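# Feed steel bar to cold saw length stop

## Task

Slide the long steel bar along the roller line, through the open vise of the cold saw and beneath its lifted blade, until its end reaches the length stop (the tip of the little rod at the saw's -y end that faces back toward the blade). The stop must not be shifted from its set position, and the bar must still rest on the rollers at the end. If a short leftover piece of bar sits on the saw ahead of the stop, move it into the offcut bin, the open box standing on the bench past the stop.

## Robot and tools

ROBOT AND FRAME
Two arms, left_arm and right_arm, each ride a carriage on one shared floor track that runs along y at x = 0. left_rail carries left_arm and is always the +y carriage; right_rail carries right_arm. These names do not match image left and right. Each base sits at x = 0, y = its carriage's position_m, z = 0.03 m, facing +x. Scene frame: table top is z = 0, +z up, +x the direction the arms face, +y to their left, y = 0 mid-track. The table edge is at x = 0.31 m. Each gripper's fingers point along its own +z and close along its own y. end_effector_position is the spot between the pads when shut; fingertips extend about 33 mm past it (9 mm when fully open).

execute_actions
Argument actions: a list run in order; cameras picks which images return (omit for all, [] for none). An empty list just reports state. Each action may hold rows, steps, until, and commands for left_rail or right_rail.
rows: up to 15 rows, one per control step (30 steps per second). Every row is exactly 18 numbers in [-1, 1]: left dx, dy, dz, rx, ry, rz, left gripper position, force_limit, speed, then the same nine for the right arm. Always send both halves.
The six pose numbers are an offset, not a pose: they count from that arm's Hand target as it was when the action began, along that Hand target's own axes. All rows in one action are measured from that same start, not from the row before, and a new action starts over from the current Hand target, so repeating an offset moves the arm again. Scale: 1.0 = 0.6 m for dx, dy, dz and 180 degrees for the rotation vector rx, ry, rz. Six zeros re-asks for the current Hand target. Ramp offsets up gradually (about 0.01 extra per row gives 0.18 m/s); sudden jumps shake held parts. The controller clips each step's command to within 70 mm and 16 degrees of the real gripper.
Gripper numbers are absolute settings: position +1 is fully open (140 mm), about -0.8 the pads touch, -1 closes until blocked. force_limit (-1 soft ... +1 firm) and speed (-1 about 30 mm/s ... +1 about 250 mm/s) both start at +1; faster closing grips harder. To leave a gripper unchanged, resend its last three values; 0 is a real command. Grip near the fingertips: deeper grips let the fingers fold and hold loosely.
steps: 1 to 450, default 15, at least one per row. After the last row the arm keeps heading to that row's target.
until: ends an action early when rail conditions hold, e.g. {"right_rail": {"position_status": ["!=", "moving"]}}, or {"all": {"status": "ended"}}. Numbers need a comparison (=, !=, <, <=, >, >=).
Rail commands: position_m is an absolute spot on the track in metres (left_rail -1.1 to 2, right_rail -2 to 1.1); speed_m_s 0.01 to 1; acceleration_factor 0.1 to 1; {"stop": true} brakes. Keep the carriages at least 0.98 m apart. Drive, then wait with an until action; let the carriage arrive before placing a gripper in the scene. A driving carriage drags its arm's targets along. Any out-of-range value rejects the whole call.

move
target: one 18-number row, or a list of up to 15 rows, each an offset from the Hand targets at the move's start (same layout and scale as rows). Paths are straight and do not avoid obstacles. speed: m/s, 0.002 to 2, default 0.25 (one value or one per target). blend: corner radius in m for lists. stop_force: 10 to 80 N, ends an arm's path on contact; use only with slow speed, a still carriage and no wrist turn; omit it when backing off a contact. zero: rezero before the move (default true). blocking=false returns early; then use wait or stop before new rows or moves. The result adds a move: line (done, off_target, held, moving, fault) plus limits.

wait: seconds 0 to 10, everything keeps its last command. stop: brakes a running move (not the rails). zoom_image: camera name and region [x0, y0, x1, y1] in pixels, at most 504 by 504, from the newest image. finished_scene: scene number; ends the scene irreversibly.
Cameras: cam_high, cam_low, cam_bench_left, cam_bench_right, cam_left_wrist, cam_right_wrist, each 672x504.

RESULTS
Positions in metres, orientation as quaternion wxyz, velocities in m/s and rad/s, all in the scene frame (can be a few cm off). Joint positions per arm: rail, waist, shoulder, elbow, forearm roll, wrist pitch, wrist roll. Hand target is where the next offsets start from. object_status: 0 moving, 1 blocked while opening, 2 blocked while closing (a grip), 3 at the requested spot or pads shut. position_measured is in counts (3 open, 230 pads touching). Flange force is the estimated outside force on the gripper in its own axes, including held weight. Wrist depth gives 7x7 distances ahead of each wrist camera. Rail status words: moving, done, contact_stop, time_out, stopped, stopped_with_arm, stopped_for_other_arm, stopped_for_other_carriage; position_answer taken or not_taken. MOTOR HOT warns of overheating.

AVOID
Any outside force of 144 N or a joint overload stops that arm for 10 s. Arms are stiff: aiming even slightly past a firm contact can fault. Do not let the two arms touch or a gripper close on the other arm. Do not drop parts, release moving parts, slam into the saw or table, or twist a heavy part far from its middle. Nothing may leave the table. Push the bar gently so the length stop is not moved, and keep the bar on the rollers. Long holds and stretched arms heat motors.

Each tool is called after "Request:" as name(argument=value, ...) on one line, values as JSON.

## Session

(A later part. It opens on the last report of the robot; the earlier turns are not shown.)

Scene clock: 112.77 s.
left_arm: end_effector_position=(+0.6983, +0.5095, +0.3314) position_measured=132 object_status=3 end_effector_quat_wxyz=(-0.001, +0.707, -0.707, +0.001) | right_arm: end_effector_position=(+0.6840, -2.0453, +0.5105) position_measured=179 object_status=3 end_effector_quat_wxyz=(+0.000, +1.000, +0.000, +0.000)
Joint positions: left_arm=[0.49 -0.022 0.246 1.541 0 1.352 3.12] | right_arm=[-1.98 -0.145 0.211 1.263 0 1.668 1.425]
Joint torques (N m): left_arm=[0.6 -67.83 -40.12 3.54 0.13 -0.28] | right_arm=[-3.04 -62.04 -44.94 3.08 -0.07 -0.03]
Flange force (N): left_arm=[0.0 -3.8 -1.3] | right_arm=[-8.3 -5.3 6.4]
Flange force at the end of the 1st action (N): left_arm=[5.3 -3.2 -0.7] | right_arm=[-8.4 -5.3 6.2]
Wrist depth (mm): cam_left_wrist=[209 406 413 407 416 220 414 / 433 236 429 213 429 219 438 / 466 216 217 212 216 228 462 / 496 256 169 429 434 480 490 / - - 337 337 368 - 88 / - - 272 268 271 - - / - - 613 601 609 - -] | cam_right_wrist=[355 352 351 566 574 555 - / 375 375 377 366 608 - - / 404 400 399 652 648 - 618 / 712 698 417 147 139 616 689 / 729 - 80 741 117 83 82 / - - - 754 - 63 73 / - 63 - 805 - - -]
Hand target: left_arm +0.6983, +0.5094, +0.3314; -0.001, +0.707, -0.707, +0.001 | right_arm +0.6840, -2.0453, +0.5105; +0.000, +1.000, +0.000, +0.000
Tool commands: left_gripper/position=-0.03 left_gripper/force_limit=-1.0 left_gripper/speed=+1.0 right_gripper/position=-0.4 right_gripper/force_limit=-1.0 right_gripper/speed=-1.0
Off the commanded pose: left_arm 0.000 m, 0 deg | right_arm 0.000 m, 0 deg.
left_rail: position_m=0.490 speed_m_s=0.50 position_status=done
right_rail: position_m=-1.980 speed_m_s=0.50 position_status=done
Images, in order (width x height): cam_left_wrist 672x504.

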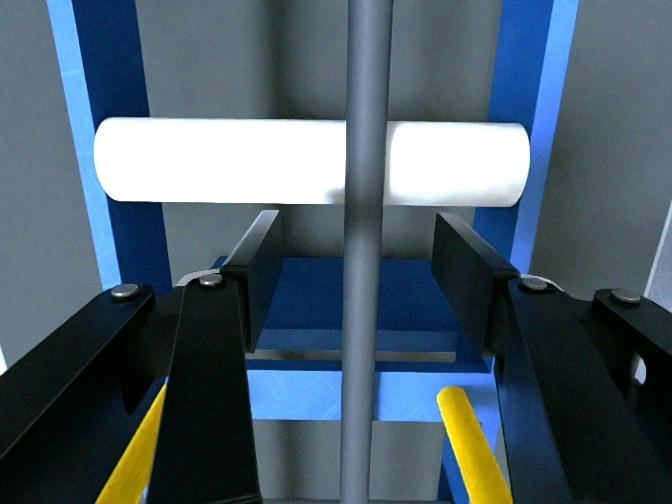

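Request:
move(target=[0,0,0.08,0,0,0,-0.03,-1,1,0,0,0,0,0,0,-0.4,-1,-1], speed=0.08, cameras=[])

Request:
execute_actions(actions=[{"rows":[[0,0,0,0,0,0,-1,-0.2,-1,0,0,0,0,0,0,-0.4,-1,-1]],"steps":60},{"left_rail":{"position_m":-0.19,"speed_m_s":0.25,"acceleration_factor":0.15}},{"steps":400,"until":{"left_rail":{"position_status":["!=","moving"]}}},{"rows":[[0,0,0,0,0,0,-0.03,-1,-0.5,0,0,0,0,0,0,-0.4,-1,-1]],"steps":45}], cameras=["cam_left_wrist","cam_bench_right"])

Request:
move(target=[0,0,-0.28,0,0,0,-0.03,-1,-0.5,0,0,0,0,0,0,-0.4,-1,-1], cameras=[])

Request:
execute_actions(actions=[{"left_rail":{"position_m":-0.59,"speed_m_s":0.4,"acceleration_factor":0.4}},{"steps":300,"until":{"left_rail":{"position_status":["!=","moving"]}}}], cameras=["cam_left_wrist"])

Scene clock: 127.57 s.
left_arm: end_effector_position=(+0.6984, +0.5095, +0.2835) position_measured=132 object_status=3 end_effector_quat_wxyz=(-0.001, +0.707, -0.707, +0.001) | right_arm: end_effector_position=(+0.6840, -2.0453, +0.5105) position_measured=179 object_status=3 end_effector_quat_wxyz=(+0.000, +1.000, +0.000, +0.000)
Joint positions: left_arm=[0.49 -0.022 0.266 1.604 0 1.269 3.12] | right_arm=[-1.98 -0.145 0.211 1.263 0 1.668 1.425]
Joint torques (N m): left_arm=[0.96 -69.65 -39.63 3.47 0.15 -0.3] | right_arm=[-2.95 -62.07 -45 3.07 -0.08 -0.03]
Flange force (N): left_arm=[0.8 -4.4 0.3] | right_arm=[-8.2 -5.1 6.4]
Wrist depth (mm): cam_left_wrist=[189 367 370 137 369 206 170 / 180 384 385 171 385 204 381 / 168 168 168 168 168 168 416 / 201 238 170 168 151 188 441 / - - 301 303 305 - 90 / - - 290 220 291 - - / - - 231 223 230 - -] | cam_right_wrist=[355 356 356 565 572 590 558 / 381 376 373 363 611 616 562 / 400 399 397 648 646 - 648 / 710 705 687 676 139 613 698 / 731 - 80 747 117 83 82 / - - - 802 - 63 73 / - 63 - 814 - - -]
Hand target: left_arm +0.6984, +0.5095, +0.2834; -0.001, +0.707, -0.707, +0.001 | right_arm +0.6840, -2.0453, +0.5105; +0.000, +1.000, +0.000, +0.000
Off the commanded pose: left_arm 0.000 m, 0 deg | right_arm 0.000 m, 0 deg.
left_rail: position_m=0.490 speed_m_s=0.50 position_status=done
right_rail: position_m=-1.980 speed_m_s=0.50 position_status=done
move: done
No camera images: "cameras" was empty.

Scene clock: 135.30 s.
left_arm: end_effector_position=(+0.6984, -0.1705, +0.2834) position_measured=132 object_status=3 end_effector_quat_wxyz=(-0.001, +0.707, -0.707, +0.001) | right_arm: end_effector_position=(+0.6840, -2.0453, +0.5105) position_measured=179 object_status=3 end_effector_quat_wxyz=(+0.000, +1.000, +0.000, +0.000)
Joint positions: left_arm=[-0.19 -0.022 0.266 1.604 0 1.269 3.12] | right_arm=[-1.98 -0.145 0.211 1.263 0 1.668 1.425]
Joint torques (N m): left_arm=[0.72 -68.91 -39.24 3.41 0.13 -0.3] | right_arm=[-2.92 -61.86 -45 3.06 -0.07 -0.03]
Flange force (N): left_arm=[0.3 -3.7 -0.6] | right_arm=[-8.2 -5.0 6.2]
Flange force at the end of the 1st action (N): left_arm=[0.4 -4.2 -2.7] | right_arm=[-8.6 -5.3 5.3]
Flange force at the end of the 2nd action (N): left_arm=[-1.8 -4.2 -1.8] | right_arm=[-8.0 -5.0 6.5]
Flange force at the end of the 3rd action (N): left_arm=[2.3 -4.3 -1.0] | right_arm=[-8.8 -5.5 6.0]
Wrist depth (mm): cam_left_wrist=[188 373 373 135 370 181 170 / 198 387 391 143 394 219 381 / 200 412 415 151 417 218 411 / 191 238 169 161 196 203 441 / - - 137 191 192 - 90 / - - 500 497 507 - - / - - 554 532 550 - -] | cam_right_wrist=[357 353 344 566 572 - 559 / 376 375 377 379 611 - 571 / 407 399 397 640 656 - - / 701 698 415 681 139 571 692 / 739 - 80 731 116 83 82 / - - - 808 - 63 73 / - 63 - 811 - - -]
Hand target: left_arm +0.6984, -0.1705, +0.2834; -0.001, +0.707, -0.707, +0.001 | right_arm +0.6840, -2.0453, +0.5105; +0.000, +1.000, +0.000, +0.000
Off the commanded pose: left_arm 0.000 m, 0 deg | right_arm 0.000 m, 0 deg.
left_rail: position_m=-0.190 speed_m_s=0.25 position_status=done
right_rail: position_m=-1.980 speed_m_s=0.50 position_status=done
Images, in order (width x height): cam_bench_right 672x504, cam_left_wrist 672x504.

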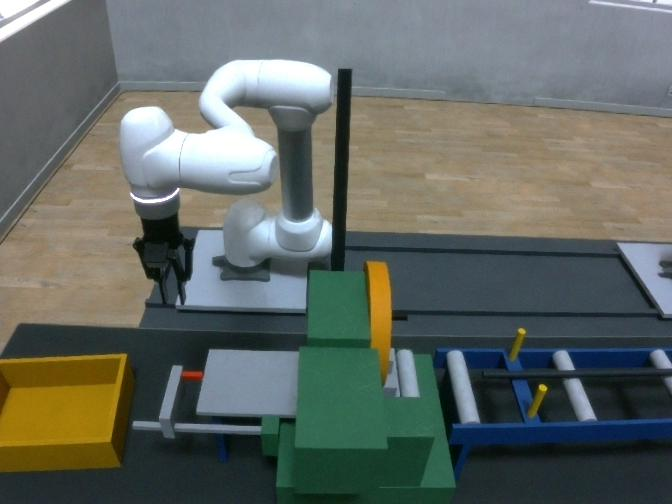

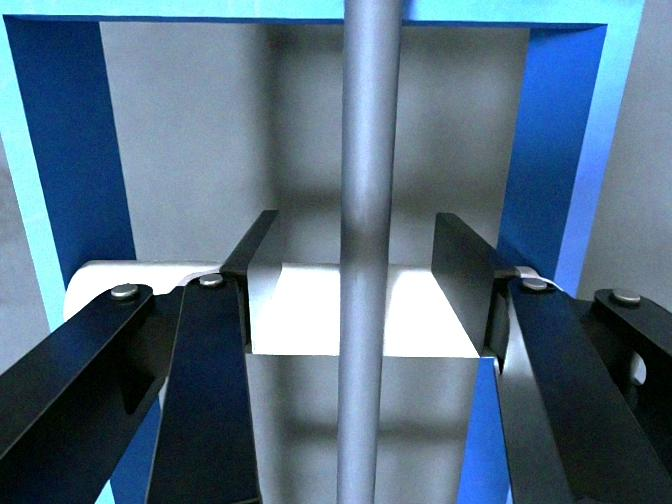

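Scene clock: 136.50 s.
left_arm: end_effector_position=(+0.6980, -0.1706, +0.4513) position_measured=132 object_status=3 end_effector_quat_wxyz=(-0.001, +0.707, -0.707, +0.001) | right_arm: end_effector_position=(+0.6840, -2.0453, +0.5105) position_measured=179 object_status=3 end_effector_quat_wxyz=(+0.000, +1.000, +0.000, +0.000)
Joint positions: left_arm=[-0.19 -0.022 0.224 1.353 0 1.563 3.12] | right_arm=[-1.98 -0.145 0.211 1.263 0 1.668 1.425]
Joint torques (N m): left_arm=[0.53 -66.43 -41.32 3.65 0.11 -0.31] | right_arm=[-3.06 -61.85 -44.82 3.04 -0.07 -0.03]
Flange force (N): left_arm=[0.0 -3.4 -1.5] | right_arm=[-9.4 -5.6 5.6]
Wrist depth (mm): cam_left_wrist=[524 315 307 303 302 522 524 / 559 546 549 546 537 546 553 / 593 582 579 577 572 584 567 / 641 625 169 352 151 614 608 / - - 641 654 660 - 88 / - - 713 698 689 - - / - - 462 461 461 - -] | cam_right_wrist=[355 363 353 563 575 510 572 / 377 377 371 366 603 - - / 400 394 401 652 654 - 672 / 705 696 416 676 139 618 694 / 739 - 80 - 116 83 82 / - - - 787 - 63 73 / - 64 - 805 - - -]
Hand target: left_arm +0.6980, -0.1706, +0.4514; -0.001, +0.707, -0.707, +0.001 | right_arm +0.6840, -2.0453, +0.5105; +0.000, +1.000, +0.000, +0.000
Off the commanded pose: left_arm 0.000 m, 0 deg | right_arm 0.000 m, 0 deg.
left_rail: position_m=-0.190 speed_m_s=0.25 position_status=done
right_rail: position_m=-1.980 speed_m_s=0.50 position_status=done
move: done
No camera images: "cameras" was empty.

Scene clock: 138.50 s.
left_arm: end_effector_position=(+0.6980, -0.5706, +0.4514) position_measured=132 object_status=3 end_effector_quat_wxyz=(-0.001, +0.707, -0.707, +0.001) | right_arm: end_effector_position=(+0.6840, -2.0453, +0.5105) position_measured=179 object_status=3 end_effector_quat_wxyz=(+0.000, +1.000, +0.000, +0.000)
Joint positions: left_arm=[-0.59 -0.022 0.224 1.353 0 1.563 3.12] | right_arm=[-1.98 -0.145 0.211 1.263 0 1.668 1.425]
Joint torques (N m): left_arm=[0.39 -66.3 -41.26 3.58 0.14 -0.32] | right_arm=[-3.16 -61.98 -44.98 3.06 -0.11 -0.04]
Flange force (N): left_arm=[0.3 -3.6 -1.5] | right_arm=[-8.9 -5.6 6.0]
Flange force at the end of the 1st action (N): left_arm=[-3.8 -4.1 -1.8] | right_arm=[-8.0 -5.3 6.1]
Wrist depth (mm): cam_left_wrist=[524 513 520 514 517 522 522 / 553 549 552 545 541 550 549 / 582 579 582 573 574 587 567 / 632 621 169 614 151 611 618 / - - 380 391 387 - 90 / - - 704 698 496 - - / - - 768 445 436 - -] | cam_right_wrist=[354 355 353 360 571 566 577 / 375 375 368 369 603 585 598 / 398 - 403 642 652 - - / 707 701 415 685 139 613 608 / 731 - 80 744 116 83 82 / - - - 796 - 63 73 / - 63 - 805 - - -]
Hand target: left_arm +0.6980, -0.5706, +0.4514; -0.001, +0.707, -0.707, +0.001 | right_arm +0.6840, -2.0453, +0.5105; +0.000, +1.000, +0.000, +0.000
Tool commands: left_gripper/position=-0.03 left_gripper/force_limit=-1.0 left_gripper/speed=-0.5 right_gripper/position=-0.4 right_gripper/force_limit=-1.0 right_gripper/speed=-1.0
Off the commanded pose: left_arm 0.000 m, 0 deg | right_arm 0.000 m, 0 deg.
left_rail: position_m=-0.590 speed_m_s=0.40 position_status=done
right_rail: position_m=-1.980 speed_m_s=0.50 position_status=done
Images, in order (width x height): cam_left_wrist 672x504.

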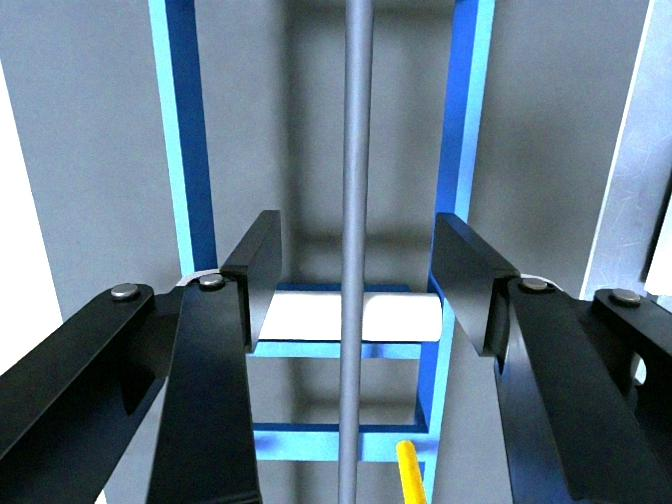

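Request:
move(target=[0,0.004,0.28,0,0,0,-0.03,-1,1,0,0,0,0,0,0,-0.4,-1,-1], speed=0.15, cameras=[])

Request:
execute_actions(actions=[{"rows":[[0,0,0,0,0,0,-1,-0.2,-1,0,0,0,0,0,0,-0.4,-1,-1]],"steps":60}], cameras=["cam_left_wrist"])

Request:
move(target=[0.08,-0.028,0,0,0,0,-1,-0.2,-1,0,0,0,0,0,0,-0.4,-1,-1], speed=0.05, cameras=["cam_bench_right"])

Request:
zoom_image(camera="cam_bench_right", region=[360, 320, 560, 450])

Scene clock: 146.77 s.
left_arm: end_effector_position=(+0.6960, -0.5705, +0.2835) position_measured=132 object_status=3 end_effector_quat_wxyz=(-0.001, +0.707, -0.707, +0.001) | right_arm: end_effector_position=(+0.6840, -2.0453, +0.5105) position_measured=179 object_status=3 end_effector_quat_wxyz=(+0.000, +1.000, +0.000, +0.000)
Joint positions: left_arm=[-0.59 -0.022 0.262 1.609 0 1.268 3.12] | right_arm=[-1.98 -0.145 0.211 1.263 0 1.668 1.425]
Joint torques (N m): left_arm=[0.68 -68.68 -38.72 3.44 0.14 -0.32] | right_arm=[-3.11 -61.96 -44.82 3.07 -0.09 -0.06]
Flange force (N): left_arm=[0.4 -5.0 -1.1] | right_arm=[-8.2 -5.4 6.1]
Wrist depth (mm): cam_left_wrist=[201 372 372 367 371 215 167 / 192 391 393 143 394 214 381 / 203 411 419 152 415 213 416 / 205 431 169 163 435 198 440 / - - 457 176 466 - 91 / - - 387 233 392 - - / - - 223 222 223 - -] | cam_right_wrist=[- 352 347 566 572 577 577 / 383 377 380 361 616 517 - / 400 400 397 640 668 - - / 698 703 416 683 139 582 689 / 724 - 80 717 117 83 82 / - - - 790 - 63 73 / - 63 - 824 - - -]
Hand target: left_arm +0.6960, -0.5705, +0.2834; -0.001, +0.707, -0.707, +0.001 | right_arm +0.6840, -2.0453, +0.5105; +0.000, +1.000, +0.000, +0.000
Off the commanded pose: left_arm 0.000 m, 0 deg | right_arm 0.000 m, 0 deg.
left_rail: position_m=-0.590 speed_m_s=0.40 position_status=done
right_rail: position_m=-1.980 speed_m_s=0.50 position_status=done
move: done
No camera images: "cameras" was empty.

Scene clock: 148.97 s.
left_arm: end_effector_position=(+0.6960, -0.5705, +0.2834) position_measured=201 object_status=2 end_effector_quat_wxyz=(-0.001, +0.707, -0.707, +0.001) | right_arm: end_effector_position=(+0.6840, -2.0453, +0.5105) position_measured=179 object_status=3 end_effector_quat_wxyz=(+0.000, +1.000, +0.000, +0.000)
Joint positions: left_arm=[-0.59 -0.022 0.262 1.609 0 1.268 3.12] | right_arm=[-1.98 -0.145 0.211 1.263 0 1.668 1.425]
Joint torques (N m): left_arm=[0.78 -67.47 -36.6 3.48 1.43 -0.17] | right_arm=[-2.94 -62.09 -44.89 3.07 -0.1 -0.04]
Flange force (N): left_arm=[0.5 -7.0 -2.4] | right_arm=[-7.5 -5.0 5.8]
Wrist depth (mm): cam_left_wrist=[200 373 372 140 368 215 167 / 193 391 394 143 391 214 381 / 203 411 417 150 418 213 415 / 204 434 436 159 433 212 443 / 206 - - 168 - 94 462 / - - - 180 - - - / - - - - - - -] | cam_right_wrist=[357 350 355 566 578 583 553 / 373 379 373 593 613 572 - / 402 400 400 642 650 633 636 / 712 703 417 681 139 611 687 / 731 - 80 749 116 83 80 / - - - 802 - 63 73 / - 63 - 802 - - -]
Hand target: left_arm +0.6960, -0.5705, +0.2834; -0.001, +0.707, -0.707, +0.001 | right_arm +0.6840, -2.0453, +0.5105; +0.000, +1.000, +0.000, +0.000
Off the commanded pose: left_arm 0.000 m, 0 deg | right_arm 0.000 m, 0 deg.
left_rail: position_m=-0.590 speed_m_s=0.40 position_status=done
right_rail: position_m=-1.980 speed_m_s=0.50 position_status=done
Images, in order (width x height): cam_left_wrist 672x504.

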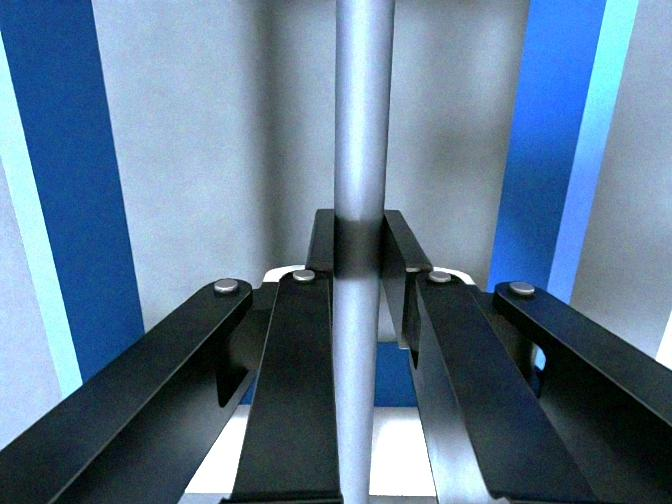

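Scene clock: 150.30 s.
left_arm: end_effector_position=(+0.7128, -0.6184, +0.2834) position_measured=201 object_status=2 end_effector_quat_wxyz=(-0.001, +0.707, -0.707, +0.001) | right_arm: end_effector_position=(+0.6840, -2.0453, +0.5105) position_measured=179 object_status=3 end_effector_quat_wxyz=(+0.000, +1.000, +0.000, +0.000)
Joint positions: left_arm=[-0.59 -0.089 0.288 1.574 0.001 1.276 3.053] | right_arm=[-1.98 -0.145 0.211 1.263 0 1.668 1.425]
Joint torques (N m): left_arm=[2.07 -61.1 -42.78 4.05 -6.74 0.34] | right_arm=[-3.05 -62.01 -44.93 3.08 -0.09 -0.05]
Flange force (N): left_arm=[2.8 15.8 -12.7] | right_arm=[-8.3 -5.3 6.2]
Wrist depth (mm): cam_left_wrist=[168 367 369 137 372 367 165 / 169 383 394 141 394 385 174 / 178 242 416 150 417 247 183 / 191 243 435 158 429 245 436 / 470 - - 168 - 94 462 / - - - 178 - - - / - - - 194 - - -] | cam_right_wrist=[353 354 353 569 575 458 569 / 377 374 375 369 615 613 613 / 400 395 398 642 652 - 622 / 719 714 415 676 138 615 692 / 736 - 80 729 116 83 82 / - - - 771 - 63 73 / - 63 - 814 - - -]
Hand target: left_arm +0.7128, -0.6185, +0.2834; -0.001, +0.707, -0.707, +0.001 | right_arm +0.6840, -2.0453, +0.5105; +0.000, +1.000, +0.000, +0.000
Off the commanded pose: left_arm 0.000 m, 0 deg | right_arm 0.000 m, 0 deg.
left_rail: position_m=-0.590 speed_m_s=0.40 position_status=done
right_rail: position_m=-1.980 speed_m_s=0.50 position_status=done
move: done
Images, in order (width x height): cam_bench_right 672x504.

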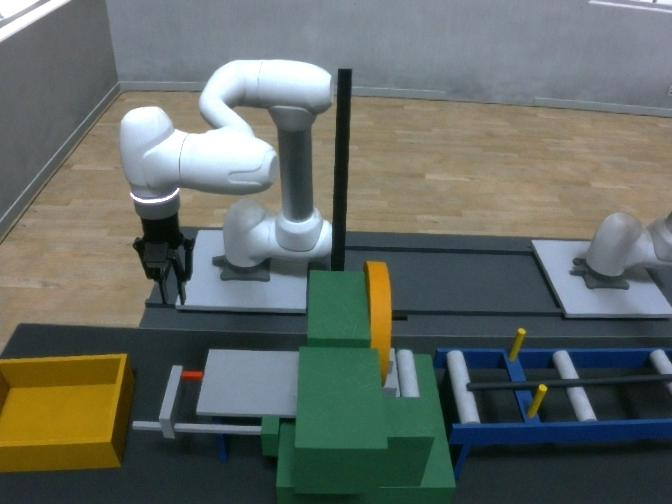

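Scaled by 2.520.

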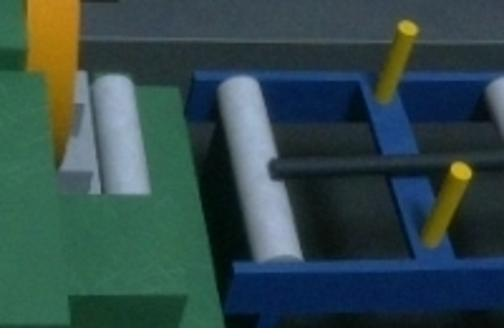

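Request:
move(target=[0,0.0125,0,0,0,0,-1,-0.2,-1,0,0,0,0,0,0,-0.4,-1,-1], speed=0.04, cameras=["cam_bench_right","cam_left_wrist"])

Request:
zoom_image(camera="cam_bench_right", region=[360, 320, 560, 450])

Scene clock: 154.63 s.
left_arm: end_effector_position=(+0.7054, -0.6185, +0.2834) position_measured=201 object_status=2 end_effector_quat_wxyz=(-0.001, +0.707, -0.707, +0.001) | right_arm: end_effector_position=(+0.6840, -2.0453, +0.5105) position_measured=179 object_status=3 end_effector_quat_wxyz=(+0.000, +1.000, +0.000, +0.000)
Joint positions: left_arm=[-0.59 -0.09 0.277 1.59 0.001 1.272 3.052] | right_arm=[-1.98 -0.145 0.211 1.263 0 1.668 1.425]
Joint torques (N m): left_arm=[0.79 -68.98 -31.05 3.26 4.65 -0.13] | right_arm=[-3.06 -62.04 -44.91 3.1 -0.09 -0.04]
Flange force (N): left_arm=[1.6 -17.2 -3.2] | right_arm=[-8.5 -5.4 5.8]
Wrist depth (mm): cam_left_wrist=[177 369 372 141 373 220 163 / 188 389 392 142 394 383 182 / 188 409 418 151 417 233 409 / 192 258 437 159 432 217 431 / 460 - - 168 - 94 470 / - - - 180 - - - / - - - - - - -] | cam_right_wrist=[354 356 351 563 575 571 545 / 377 375 374 369 615 568 593 / 409 406 403 642 650 611 701 / 710 692 417 674 139 620 692 / 729 - 80 747 117 83 82 / - - - 805 - 63 73 / - 63 - 805 - - -]
Hand target: left_arm +0.7053, -0.6185, +0.2834; -0.001, +0.707, -0.707, +0.001 | right_arm +0.6840, -2.0453, +0.5105; +0.000, +1.000, +0.000, +0.000
Off the commanded pose: left_arm 0.000 m, 0 deg | right_arm 0.000 m, 0 deg.
left_rail: position_m=-0.590 speed_m_s=0.40 position_status=done
right_rail: position_m=-1.980 speed_m_s=0.50 position_status=done
move: done
Images, in order (width x height): cam_bench_right 672x504, cam_left_wrist 672x504.

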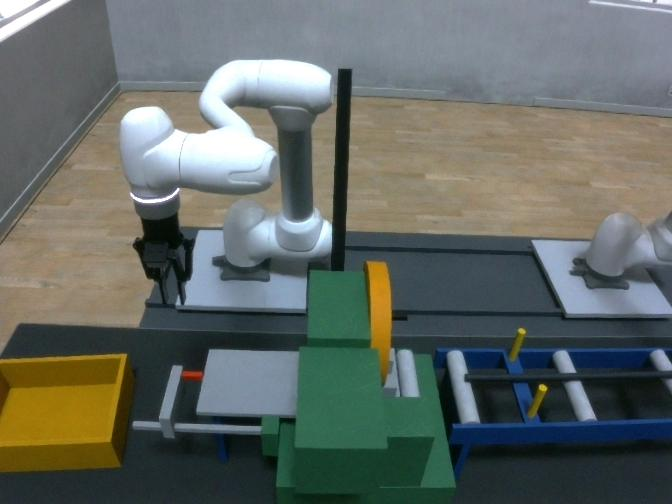

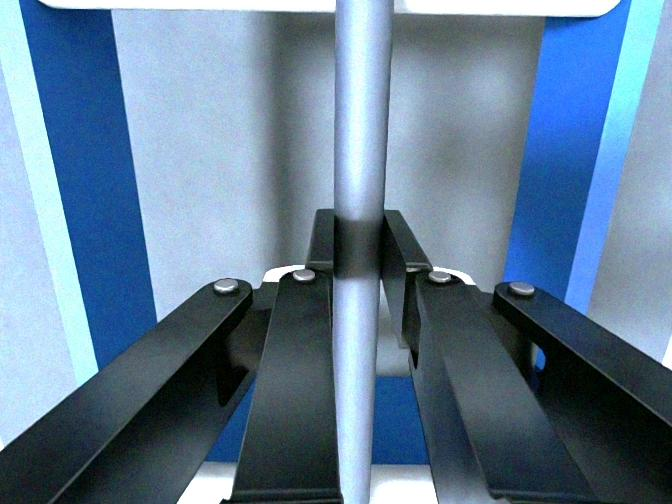

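Scaled by 2.520.

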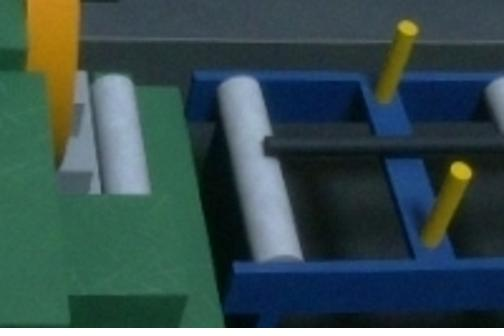

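Request:
move(target=[0,-0.0045,0,0,0,0,-1,-0.2,-1,0,0,0,0,0,0,-0.4,-1,-1], speed=0.04, cameras=[])

Request:
execute_actions(actions=[{"left_rail":{"position_m":-0.65,"speed_m_s":0.1,"acceleration_factor":0.15}},{"steps":400,"until":{"left_rail":{"position_status":["!=","moving"]}}}], cameras=["cam_bench_right"])

Request:
zoom_image(camera="cam_bench_right", region=[360, 330, 480, 430])

Scene clock: 158.93 s.
left_arm: end_effector_position=(+0.7080, -0.6186, +0.2834) position_measured=201 object_status=2 end_effector_quat_wxyz=(-0.001, +0.707, -0.707, +0.001) | right_arm: end_effector_position=(+0.6840, -2.0453, +0.5105) position_measured=179 object_status=3 end_effector_quat_wxyz=(+0.000, +1.000, +0.000, +0.000)
Joint positions: left_arm=[-0.59 -0.089 0.281 1.584 0.001 1.274 3.052] | right_arm=[-1.98 -0.145 0.211 1.263 0 1.668 1.425]
Joint torques (N m): left_arm=[1.72 -59.46 -41.33 4.16 -6.62 0.04] | right_arm=[-3.24 -62.11 -44.96 3.07 -0.06 -0.04]
Flange force (N): left_arm=[1.8 14.3 -15.2] | right_arm=[-7.4 -5.4 6.6]
Wrist depth (mm): cam_left_wrist=[174 368 370 138 370 366 160 / 184 387 392 142 391 385 175 / 185 410 415 151 413 238 408 / 196 253 439 159 434 236 435 / 459 - - 169 - 94 463 / - - - 182 - - - / - - - - - - -] | cam_right_wrist=[359 354 354 352 582 549 572 / - 375 377 371 598 577 - / 404 400 398 642 648 - 636 / 694 694 417 678 138 689 698 / 731 - 80 787 116 83 82 / - - - 779 - 63 73 / - 63 - 805 - - -]
Hand target: left_arm +0.7080, -0.6185, +0.2834; -0.001, +0.707, -0.707, +0.001 | right_arm +0.6840, -2.0453, +0.5105; +0.000, +1.000, +0.000, +0.000
Off the commanded pose: left_arm 0.000 m, 0 deg | right_arm 0.000 m, 0 deg.
left_rail: position_m=-0.590 speed_m_s=0.40 position_status=done
right_rail: position_m=-1.980 speed_m_s=0.50 position_status=done
move: done
No camera images: "cameras" was empty.

Scene clock: 160.27 s.
left_arm: end_effector_position=(+0.7080, -0.6785, +0.2834) position_measured=201 object_status=2 end_effector_quat_wxyz=(-0.001, +0.707, -0.707, +0.001) | right_arm: end_effector_position=(+0.6840, -2.0453, +0.5105) position_measured=179 object_status=3 end_effector_quat_wxyz=(+0.000, +1.000, +0.000, +0.000)
Joint positions: left_arm=[-0.65 -0.089 0.281 1.584 0.001 1.274 3.052] | right_arm=[-1.98 -0.145 0.211 1.263 0 1.668 1.425]
Joint torques (N m): left_arm=[0.73 -59.89 -40.19 3.92 -5.23 0.08] | right_arm=[-2.92 -62.09 -44.88 3.09 -0.1 -0.03]
Flange force (N): left_arm=[0.6 11.6 -13.9] | right_arm=[-8.0 -5.0 6.2]
Flange force at the end of the 1st action (N): left_arm=[-2.5 13.5 -14.7] | right_arm=[-7.6 -4.9 6.2]
Wrist depth (mm): cam_left_wrist=[174 218 361 140 364 197 160 / 159 158 158 145 158 158 164 / 178 411 415 151 415 221 185 / 197 252 436 159 431 236 437 / 463 - - 170 - 94 466 / - - - 183 - - - / - - - - - - -] | cam_right_wrist=[354 354 348 571 575 565 - / 375 376 377 366 609 606 575 / 400 400 400 656 652 - 635 / 710 696 414 672 137 629 689 / 736 - 80 741 116 83 82 / - - - 796 - 63 73 / - 64 - 805 - - -]
Hand target: left_arm +0.7080, -0.6785, +0.2834; -0.001, +0.707, -0.707, +0.001 | right_arm +0.6840, -2.0453, +0.5105; +0.000, +1.000, +0.000, +0.000
Tool commands: left_gripper/position=-1.0 left_gripper/force_limit=-0.2 left_gripper/speed=-1.0 right_gripper/position=-0.4 right_gripper/force_limit=-1.0 right_gripper/speed=-1.0
Off the commanded pose: left_arm 0.000 m, 0 deg | right_arm 0.000 m, 0 deg.
left_rail: position_m=-0.650 speed_m_s=0.10 position_status=done
right_rail: position_m=-1.980 speed_m_s=0.50 position_status=done
Images, in order (width x height): cam_bench_right 672x504.

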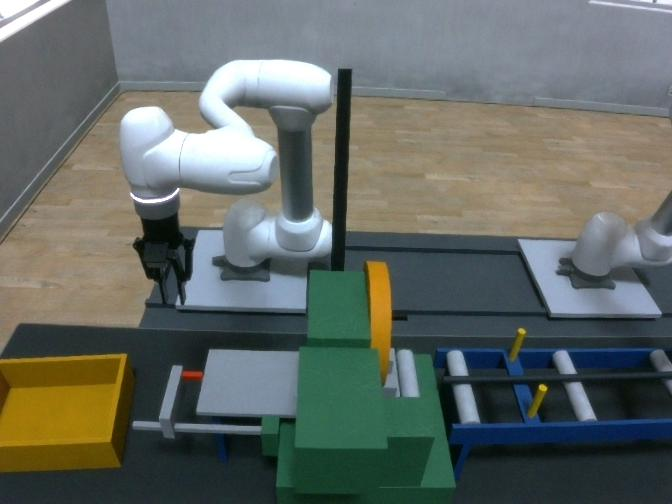

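Scaled by 4.200.

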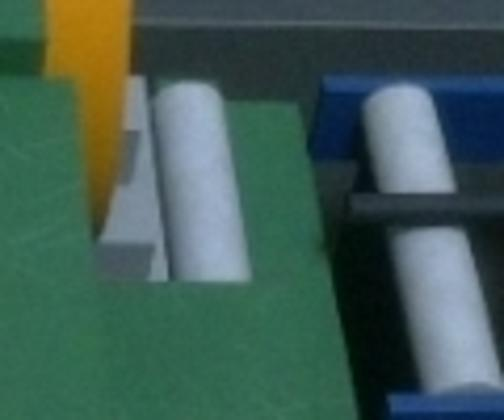

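Request:
move(target=[0,-0.0028,0,0,0,0,-1,-0.2,-1,0,0,0,0,0,0,-0.4,-1,-1], speed=0.04, cameras=[])

Request:
execute_actions(actions=[{"left_rail":{"position_m":-0.77,"speed_m_s":0.1,"acceleration_factor":0.15}},{"steps":400,"until":{"left_rail":{"position_status":["!=","moving"]}}}], cameras=["cam_bench_right"])

Request:
zoom_image(camera="cam_bench_right", region=[360, 330, 480, 430])

Scene clock: 165.80 s.
left_arm: end_effector_position=(+0.7097, -0.6785, +0.2834) position_measured=201 object_status=2 end_effector_quat_wxyz=(-0.001, +0.707, -0.707, +0.001) | right_arm: end_effector_position=(+0.6840, -2.0453, +0.5105) position_measured=179 object_status=3 end_effector_quat_wxyz=(+0.000, +1.000, +0.000, +0.000)
Joint positions: left_arm=[-0.65 -0.089 0.284 1.581 0.001 1.275 3.052] | right_arm=[-1.98 -0.145 0.211 1.263 0 1.668 1.425]
Joint torques (N m): left_arm=[0.45 -60.14 -40.62 4.05 -5.56 0.21] | right_arm=[-3.1 -61.73 -44.82 3.09 -0.1 -0.02]
Flange force (N): left_arm=[0.1 12.5 -13.6] | right_arm=[-8.7 -5.4 5.8]
Wrist depth (mm): cam_left_wrist=[172 214 362 139 365 213 161 / 159 158 158 144 158 157 164 / 177 248 417 152 417 224 187 / 194 249 436 159 431 240 435 / 467 - - 169 - - 466 / - - - 180 - - - / - - - - - - -] | cam_right_wrist=[347 354 353 563 572 556 541 / 383 376 375 383 608 588 - / 403 397 380 640 644 644 - / 712 705 416 147 139 582 694 / 731 - 80 749 116 83 82 / - - - 796 - 63 73 / - 63 - 805 - - -]
Hand target: left_arm +0.7097, -0.6785, +0.2834; -0.001, +0.707, -0.707, +0.001 | right_arm +0.6840, -2.0453, +0.5105; +0.000, +1.000, +0.000, +0.000
Off the commanded pose: left_arm 0.000 m, 0 deg | right_arm 0.000 m, 0 deg.
left_rail: position_m=-0.650 speed_m_s=0.10 position_status=done
right_rail: position_m=-1.980 speed_m_s=0.50 position_status=done
move: done
No camera images: "cameras" was empty.

Scene clock: 167.73 s.
left_arm: end_effector_position=(+0.7097, -0.7985, +0.2834) position_measured=201 object_status=2 end_effector_quat_wxyz=(-0.001, +0.707, -0.707, +0.001) | right_arm: end_effector_position=(+0.6840, -2.0453, +0.5105) position_measured=179 object_status=3 end_effector_quat_wxyz=(+0.000, +1.000, +0.000, +0.000)
Joint positions: left_arm=[-0.77 -0.089 0.284 1.581 0.001 1.275 3.052] | right_arm=[-1.98 -0.145 0.211 1.263 0 1.668 1.425]
Joint torques (N m): left_arm=[0.79 -60.01 -40.21 3.98 -5.23 0.22] | right_arm=[-2.99 -61.96 -44.95 3.07 -0.07 -0.06]
Flange force (N): left_arm=[1.0 11.6 -13.9] | right_arm=[-8.8 -5.3 6.0]
Flange force at the end of the 1st action (N): left_arm=[-2.8 12.1 -14.0] | right_arm=[-8.1 -5.2 6.3]
Wrist depth (mm): cam_left_wrist=[181 369 371 136 372 369 169 / 173 383 394 141 392 384 178 / 182 407 416 151 411 242 187 / 194 250 437 159 429 239 435 / 468 - - 169 - 94 466 / - - - 180 - - - / - - - - - - -] | cam_right_wrist=[357 353 349 361 580 553 - / 377 375 - 370 609 - 608 / 401 399 401 644 656 - 635 / 705 694 413 678 137 582 687 / 736 - 80 741 116 83 82 / - - - 773 - 63 73 / - 63 - 802 - - -]
Hand target: left_arm +0.7097, -0.7985, +0.2834; -0.001, +0.707, -0.707, +0.001 | right_arm +0.6840, -2.0453, +0.5105; +0.000, +1.000, +0.000, +0.000
Tool commands: left_gripper/position=-1.0 left_gripper/force_limit=-0.2 left_gripper/speed=-1.0 right_gripper/position=-0.4 right_gripper/force_limit=-1.0 right_gripper/speed=-1.0
Off the commanded pose: left_arm 0.000 m, 0 deg | right_arm 0.000 m, 0 deg.
left_rail: position_m=-0.770 speed_m_s=0.10 position_status=done
right_rail: position_m=-1.980 speed_m_s=0.50 position_status=done
Images, in order (width x height): cam_bench_right 672x504.

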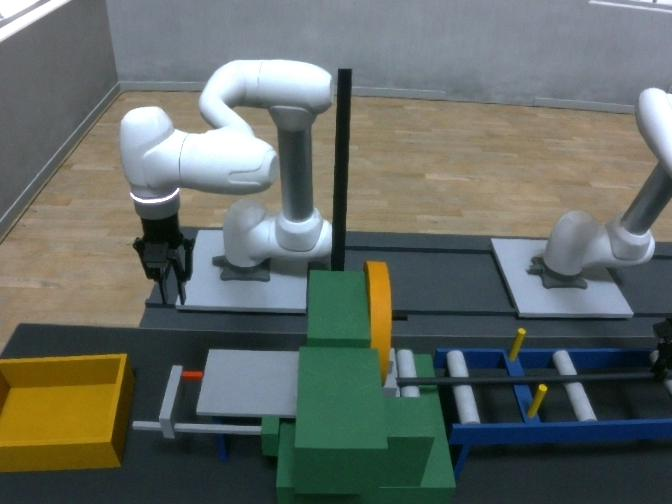

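Scaled by 4.200.

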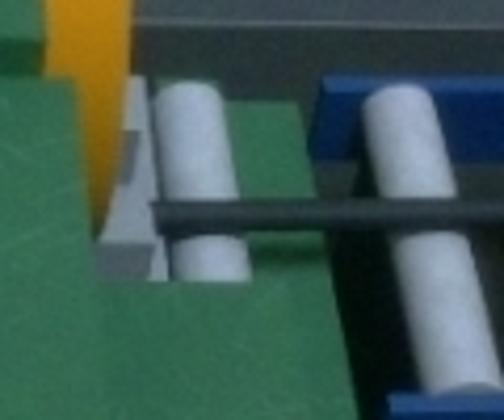

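Request:
execute_actions(actions=[{"left_rail":{"position_m":-0.995,"speed_m_s":0.1,"acceleration_factor":0.15}},{"steps":400,"until":{"left_rail":{"position_status":["!=","moving"]}}}], cameras=["cam_bench_right","cam_right_wrist","cam_left_wrist"])

Scene clock: 175.47 s.
left_arm: end_effector_position=(+0.7097, -1.0235, +0.2834) position_measured=201 object_status=2 end_effector_quat_wxyz=(-0.001, +0.707, -0.707, +0.001) | right_arm: end_effector_position=(+0.6840, -2.0453, +0.5105) position_measured=179 object_status=3 end_effector_quat_wxyz=(+0.000, +1.000, +0.000, +0.000)
Joint positions: left_arm=[-0.995 -0.089 0.284 1.581 0.001 1.275 3.052] | right_arm=[-1.98 -0.145 0.211 1.263 0 1.668 1.425]
Joint torques (N m): left_arm=[0.35 -60.38 -39.72 3.88 -4.8 0.2] | right_arm=[-2.99 -61.97 -44.9 3.06 -0.08 -0.03]
Flange force (N): left_arm=[0.5 10.5 -13.2] | right_arm=[-8.4 -5.2 6.1]
Flange force at the end of the 1st action (N): left_arm=[-2.3 11.6 -13.9] | right_arm=[-8.7 -5.0 5.6]
Wrist depth (mm): cam_left_wrist=[180 369 372 136 371 371 169 / 173 385 389 141 394 383 178 / 172 170 171 152 171 171 178 / 194 218 186 159 175 210 434 / 467 - - 169 - 94 464 / - - - 180 - - - / - - - - - - -] | cam_right_wrist=[351 352 343 568 577 571 569 / 375 376 377 369 609 514 - / 403 400 397 638 644 - 638 / 701 698 420 678 139 620 689 / 739 - 80 754 116 83 82 / - - - 799 - 63 73 / - 63 - 805 - - -]
Hand target: left_arm +0.7097, -1.0235, +0.2834; -0.001, +0.707, -0.707, +0.001 | right_arm +0.6840, -2.0453, +0.5105; +0.000, +1.000, +0.000, +0.000
Tool commands: left_gripper/position=-1.0 left_gripper/force_limit=-0.2 left_gripper/speed=-1.0 right_gripper/position=-0.4 right_gripper/force_limit=-1.0 right_gripper/speed=-1.0
Off the commanded pose: left_arm 0.000 m, 0 deg | right_arm 0.000 m, 0 deg.
left_rail: position_m=-0.995 speed_m_s=0.10 position_status=done
right_rail: position_m=-1.980 speed_m_s=0.50 position_status=done
Images, in order (width x height): cam_bench_right 672x504, cam_left_wrist 672x504, cam_right_wrist 672x504.

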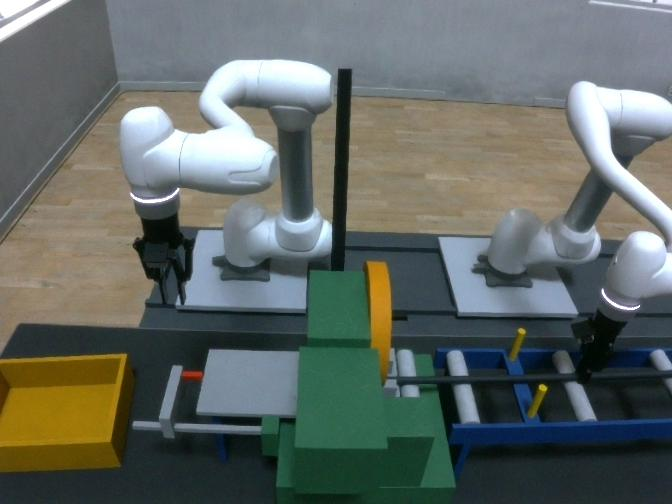

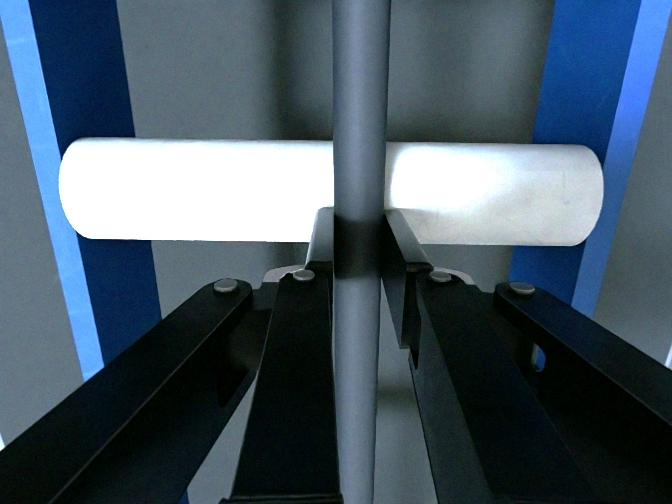

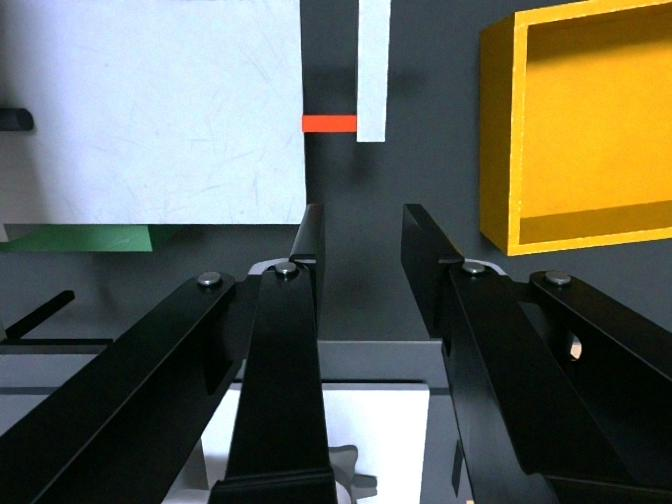

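Request:
execute_actions(actions=[{"rows":[[0,0,0,0,0,0,-0.03,-1,-0.5,0,0,0,0,0,0,-0.4,-1,-1]],"steps":45}], cameras=[])

Request:
move(target=[0,0,-0.06,0,0,0,-0.03,-1,-0.5,0,0,0,0,0,0,-0.4,-1,-1], cameras=[])

Request:
execute_actions(actions=[{"left_rail":{"position_m":-0.8,"speed_m_s":0.3,"acceleration_factor":0.4}},{"steps":300,"until":{"left_rail":{"position_status":["!=","moving"]}}}], cameras=["cam_left_wrist","cam_right_wrist"])

Scene clock: 181.93 s.
left_arm: end_effector_position=(+0.7097, -1.0235, +0.2834) position_measured=132 object_status=3 end_effector_quat_wxyz=(-0.001, +0.707, -0.707, +0.001) | right_arm: end_effector_position=(+0.6840, -2.0453, +0.5105) position_measured=179 object_status=3 end_effector_quat_wxyz=(+0.000, +1.000, +0.000, +0.000)
Joint positions: left_arm=[-0.995 -0.089 0.284 1.581 0.001 1.275 3.052] | right_arm=[-1.98 -0.145 0.211 1.263 0 1.668 1.425]
Joint torques (N m): left_arm=[0.81 -70.79 -39.28 3.48 0.12 -0.3] | right_arm=[-3.22 -61.89 -44.88 3.07 -0.09 -0.04]
Flange force (N): left_arm=[0.3 -3.9 -0.6] | right_arm=[-8.5 -5.6 6.1]
Wrist depth (mm): cam_left_wrist=[180 368 371 141 370 369 170 / 173 383 393 140 391 381 178 / 170 170 168 152 172 171 179 / 193 218 170 163 175 181 435 / - - 461 459 472 - 90 / - - 506 191 510 - - / - - 541 529 546 - -] | cam_right_wrist=[357 355 353 357 572 552 582 / 377 - 381 370 615 613 608 / - 400 - 656 650 652 633 / 701 701 415 672 139 640 698 / 741 - 80 744 116 83 82 / - - - 790 - 63 73 / - 63 - 805 - - -]
Hand target: left_arm +0.7097, -1.0235, +0.2834; -0.001, +0.707, -0.707, +0.001 | right_arm +0.6840, -2.0453, +0.5105; +0.000, +1.000, +0.000, +0.000
Off the commanded pose: left_arm 0.000 m, 0 deg | right_arm 0.000 m, 0 deg.
left_rail: position_m=-0.995 speed_m_s=0.10 position_status=done
right_rail: position_m=-1.980 speed_m_s=0.50 position_status=done
No camera images: "cameras" was empty.

Scene clock: 182.73 s.
left_arm: end_effector_position=(+0.7096, -1.0235, +0.3193) position_measured=132 object_status=3 end_effector_quat_wxyz=(-0.001, +0.707, -0.707, +0.001) | right_arm: end_effector_position=(+0.6840, -2.0453, +0.5105) position_measured=179 object_status=3 end_effector_quat_wxyz=(+0.000, +1.000, +0.000, +0.000)
Joint positions: left_arm=[-0.995 -0.089 0.268 1.534 0.001 1.336 3.052] | right_arm=[-1.98 -0.145 0.211 1.263 0 1.668 1.425]
Joint torques (N m): left_arm=[0.68 -70.43 -40.28 3.54 0.11 -0.34] | right_arm=[-2.92 -62.1 -45.01 3.09 -0.06 -0.05]
Flange force (N): left_arm=[0.5 -3.8 -0.3] | right_arm=[-8.4 -5.2 6.2]
Wrist depth (mm): cam_left_wrist=[193 244 403 168 404 394 396 / 418 229 422 178 426 243 422 / 453 205 206 203 206 207 449 / 483 249 169 202 221 227 481 / - - 498 500 511 - 90 / - - 547 546 550 - - / - - 590 590 595 - -] | cam_right_wrist=[340 360 346 560 572 580 596 / 382 377 376 369 609 586 - / 400 400 391 642 646 631 - / 712 703 689 672 139 609 683 / 741 - 80 749 117 83 82 / - - - 790 - 63 73 / - 63 - 811 - - -]
Hand target: left_arm +0.7096, -1.0235, +0.3194; -0.001, +0.707, -0.707, +0.001 | right_arm +0.6840, -2.0453, +0.5105; +0.000, +1.000, +0.000, +0.000
Off the commanded pose: left_arm 0.000 m, 0 deg | right_arm 0.000 m, 0 deg.
left_rail: position_m=-0.995 speed_m_s=0.10 position_status=done
right_rail: position_m=-1.980 speed_m_s=0.50 position_status=done
move: done
No camera images: "cameras" was empty.

Scene clock: 184.20 s.
left_arm: end_effector_position=(+0.7096, -0.8286, +0.3194) position_measured=132 object_status=3 end_effector_quat_wxyz=(-0.001, +0.707, -0.707, +0.001) | right_arm: end_effector_position=(+0.6840, -2.0453, +0.5105) position_measured=179 object_status=3 end_effector_quat_wxyz=(+0.000, +1.000, +0.000, +0.000)
Joint positions: left_arm=[-0.8 -0.089 0.268 1.534 0.001 1.337 3.052] | right_arm=[-1.98 -0.145 0.211 1.263 0 1.668 1.425]
Joint torques (N m): left_arm=[0.35 -69.96 -40.05 3.49 0.14 -0.28] | right_arm=[-2.83 -62.05 -44.9 3.08 -0.11 0]
Flange force (N): left_arm=[0.0 -4.1 -0.7] | right_arm=[-8.1 -4.9 5.6]
Flange force at the end of the 1st action (N): left_arm=[5.8 -3.7 -0.4] | right_arm=[-8.1 -5.3 5.8]
Wrist depth (mm): cam_left_wrist=[193 245 406 172 402 398 400 / 420 246 427 416 428 242 425 / 455 248 451 441 450 241 450 / 480 249 170 468 173 229 478 / - - 240 240 243 - 90 / - - 553 242 550 - - / - - 587 574 581 - -] | cam_right_wrist=[355 353 352 562 575 582 572 / 372 375 359 369 613 599 582 / 401 398 400 648 650 - 642 / 717 712 417 681 139 703 694 / 726 - 80 752 116 83 82 / - - - 833 - 63 73 / - 63 - 808 - - -]
Hand target: left_arm +0.7096, -0.8286, +0.3194; -0.001, +0.707, -0.707, +0.001 | right_arm +0.6840, -2.0453, +0.5105; +0.000, +1.000, +0.000, +0.000
Tool commands: left_gripper/position=-0.03 left_gripper/force_limit=-1.0 left_gripper/speed=-0.5 right_gripper/position=-0.4 right_gripper/force_limit=-1.0 right_gripper/speed=-1.0
Off the commanded pose: left_arm 0.000 m, 0 deg | right_arm 0.000 m, 0 deg.
left_rail: position_m=-0.800 speed_m_s=0.30 position_status=done
right_rail: position_m=-1.980 speed_m_s=0.50 position_status=done
Images, in order (width x height): cam_left_wrist 672x504, cam_right_wrist 672x504.

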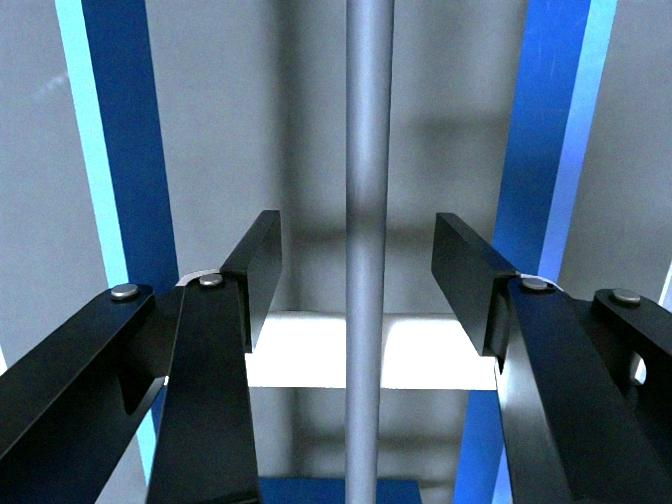

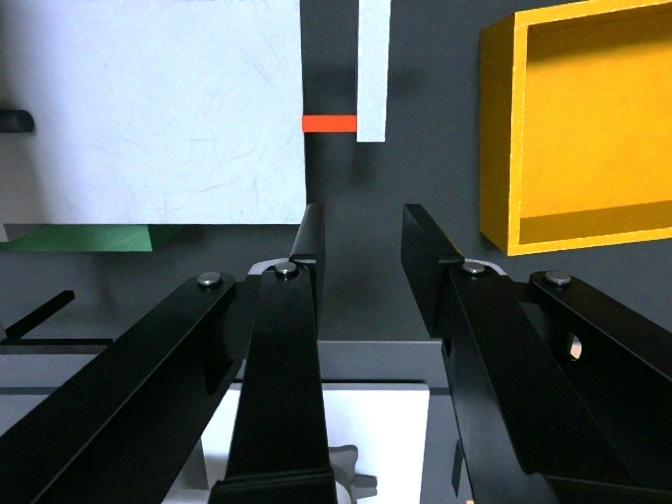

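Request:
move(target=[0,0.005,0.06,0,0,0,-0.03,-1,-0.5,0,0,0,0,0,0,-0.4,-1,-1], speed=0.08, cameras=[])

Request:
execute_actions(actions=[{"rows":[[0,0,0,0,0,0,-1,-0.2,-1,0,0,0,0,0,0,-0.4,-1,-1]],"steps":60},{"left_rail":{"position_m":-0.99,"speed_m_s":0.1,"acceleration_factor":0.15}},{"steps":400,"until":{"left_rail":{"position_status":["!=","moving"]}}}], cameras=["cam_right_wrist","cam_bench_right"])

Request:
zoom_image(camera="cam_right_wrist", region=[200, 70, 400, 190])

Scene clock: 189.23 s.
left_arm: end_effector_position=(+0.7067, -0.8285, +0.2835) position_measured=132 object_status=3 end_effector_quat_wxyz=(-0.001, +0.707, -0.707, +0.001) | right_arm: end_effector_position=(+0.6840, -2.0453, +0.5105) position_measured=179 object_status=3 end_effector_quat_wxyz=(+0.000, +1.000, +0.000, +0.000)
Joint positions: left_arm=[-0.8 -0.089 0.279 1.587 0.001 1.273 3.052] | right_arm=[-1.98 -0.145 0.211 1.263 0 1.668 1.425]
Joint torques (N m): left_arm=[0.66 -70.58 -39.74 3.46 0.05 -0.32] | right_arm=[-2.89 -62.1 -44.96 3.07 -0.1 -0.05]
Flange force (N): left_arm=[0.3 -3.5 -0.3] | right_arm=[-8.4 -5.1 6.3]
Wrist depth (mm): cam_left_wrist=[185 368 373 136 371 369 165 / 186 389 394 145 393 385 174 / 187 411 416 152 417 236 403 / 198 254 169 162 162 206 436 / - - 217 218 457 - 91 / - - 207 206 208 - - / - - 549 204 550 - -] | cam_right_wrist=[359 353 352 562 559 549 569 / 377 377 372 374 615 - 629 / 400 400 397 644 650 662 631 / 717 696 414 674 139 580 604 / 734 - 80 752 117 83 82 / - - - 796 - 63 73 / - 63 - 820 - - -]
Hand target: left_arm +0.7067, -0.8285, +0.2834; -0.001, +0.707, -0.707, +0.001 | right_arm +0.6840, -2.0453, +0.5105; +0.000, +1.000, +0.000, +0.000
Off the commanded pose: left_arm 0.000 m, 0 deg | right_arm 0.000 m, 0 deg.
left_rail: position_m=-0.800 speed_m_s=0.30 position_status=done
right_rail: position_m=-1.980 speed_m_s=0.50 position_status=done
move: done
No camera images: "cameras" was empty.

Scene clock: 193.87 s.
left_arm: end_effector_position=(+0.7067, -1.0185, +0.2834) position_measured=201 object_status=2 end_effector_quat_wxyz=(-0.001, +0.707, -0.707, +0.001) | right_arm: end_effector_position=(+0.6840, -2.0453, +0.5105) position_measured=179 object_status=3 end_effector_quat_wxyz=(+0.000, +1.000, +0.000, +0.000)
Joint positions: left_arm=[-0.99 -0.089 0.279 1.587 0.001 1.273 3.052] | right_arm=[-1.98 -0.145 0.211 1.263 0 1.668 1.425]
Joint torques (N m): left_arm=[0.5 -66.99 -38.67 3.74 -0.92 0.09] | right_arm=[-3.06 -62.07 -44.93 3.07 -0.09 -0.01]
Flange force (N): left_arm=[1.0 -0.7 -4.9] | right_arm=[-8.2 -5.3 6.2]
Flange force at the end of the 1st action (N): left_arm=[0.3 -0.3 -6.2] | right_arm=[-8.5 -5.2 5.8]
Flange force at the end of the 2nd action (N): left_arm=[-2.2 -0.1 -5.6] | right_arm=[-7.9 -5.2 6.1]
Wrist depth (mm): cam_left_wrist=[185 368 370 134 372 369 165 / 177 385 387 142 385 221 174 / 170 169 169 152 171 169 404 / 199 240 437 157 178 218 438 / 469 - - 169 - 94 469 / - - - 179 - - - / - - - - - - -] | cam_right_wrist=[354 344 353 565 575 514 566 / 368 368 368 366 615 604 608 / 389 401 397 654 652 603 629 / 705 703 - 676 139 616 722 / 726 - 80 731 116 83 82 / - - - 782 - 63 73 / - 63 - 811 - - -]
Hand target: left_arm +0.7067, -1.0185, +0.2834; -0.001, +0.707, -0.707, +0.001 | right_arm +0.6840, -2.0453, +0.5105; +0.000, +1.000, +0.000, +0.000
Off the commanded pose: left_arm 0.000 m, 0 deg | right_arm 0.000 m, 0 deg.
left_rail: position_m=-0.990 speed_m_s=0.10 position_status=done
right_rail: position_m=-1.980 speed_m_s=0.50 position_status=done
Images, in order (width x height): cam_bench_right 672x504, cam_right_wrist 672x504.

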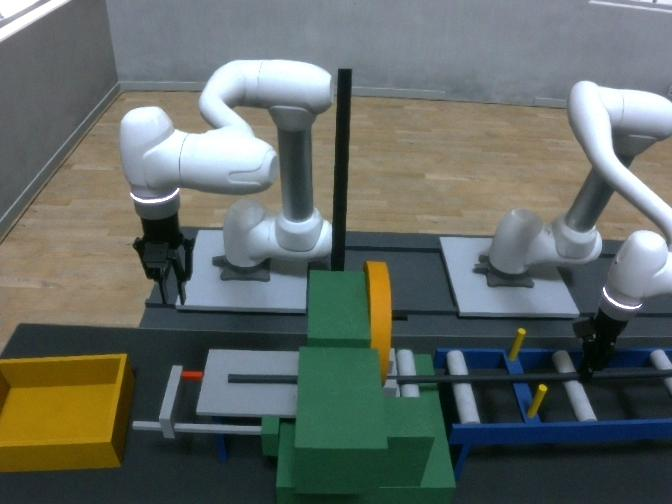

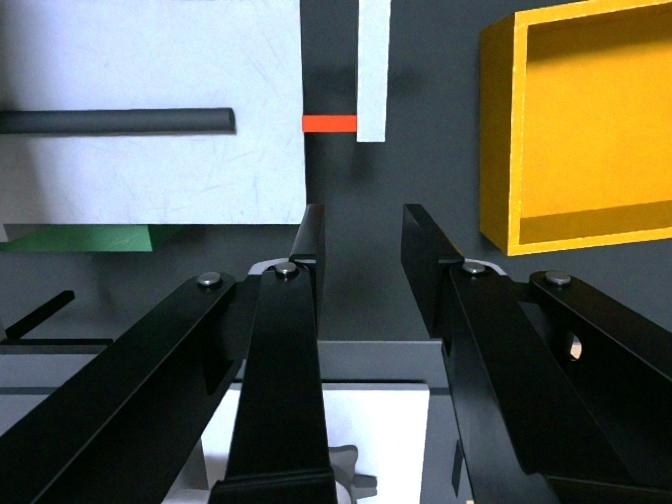

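Scaled by 2.520.

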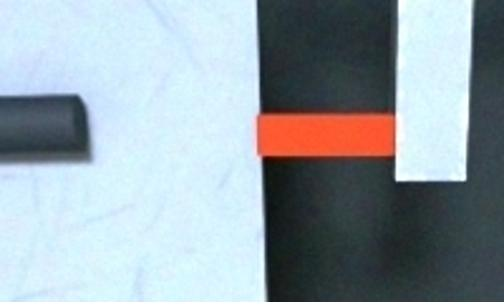

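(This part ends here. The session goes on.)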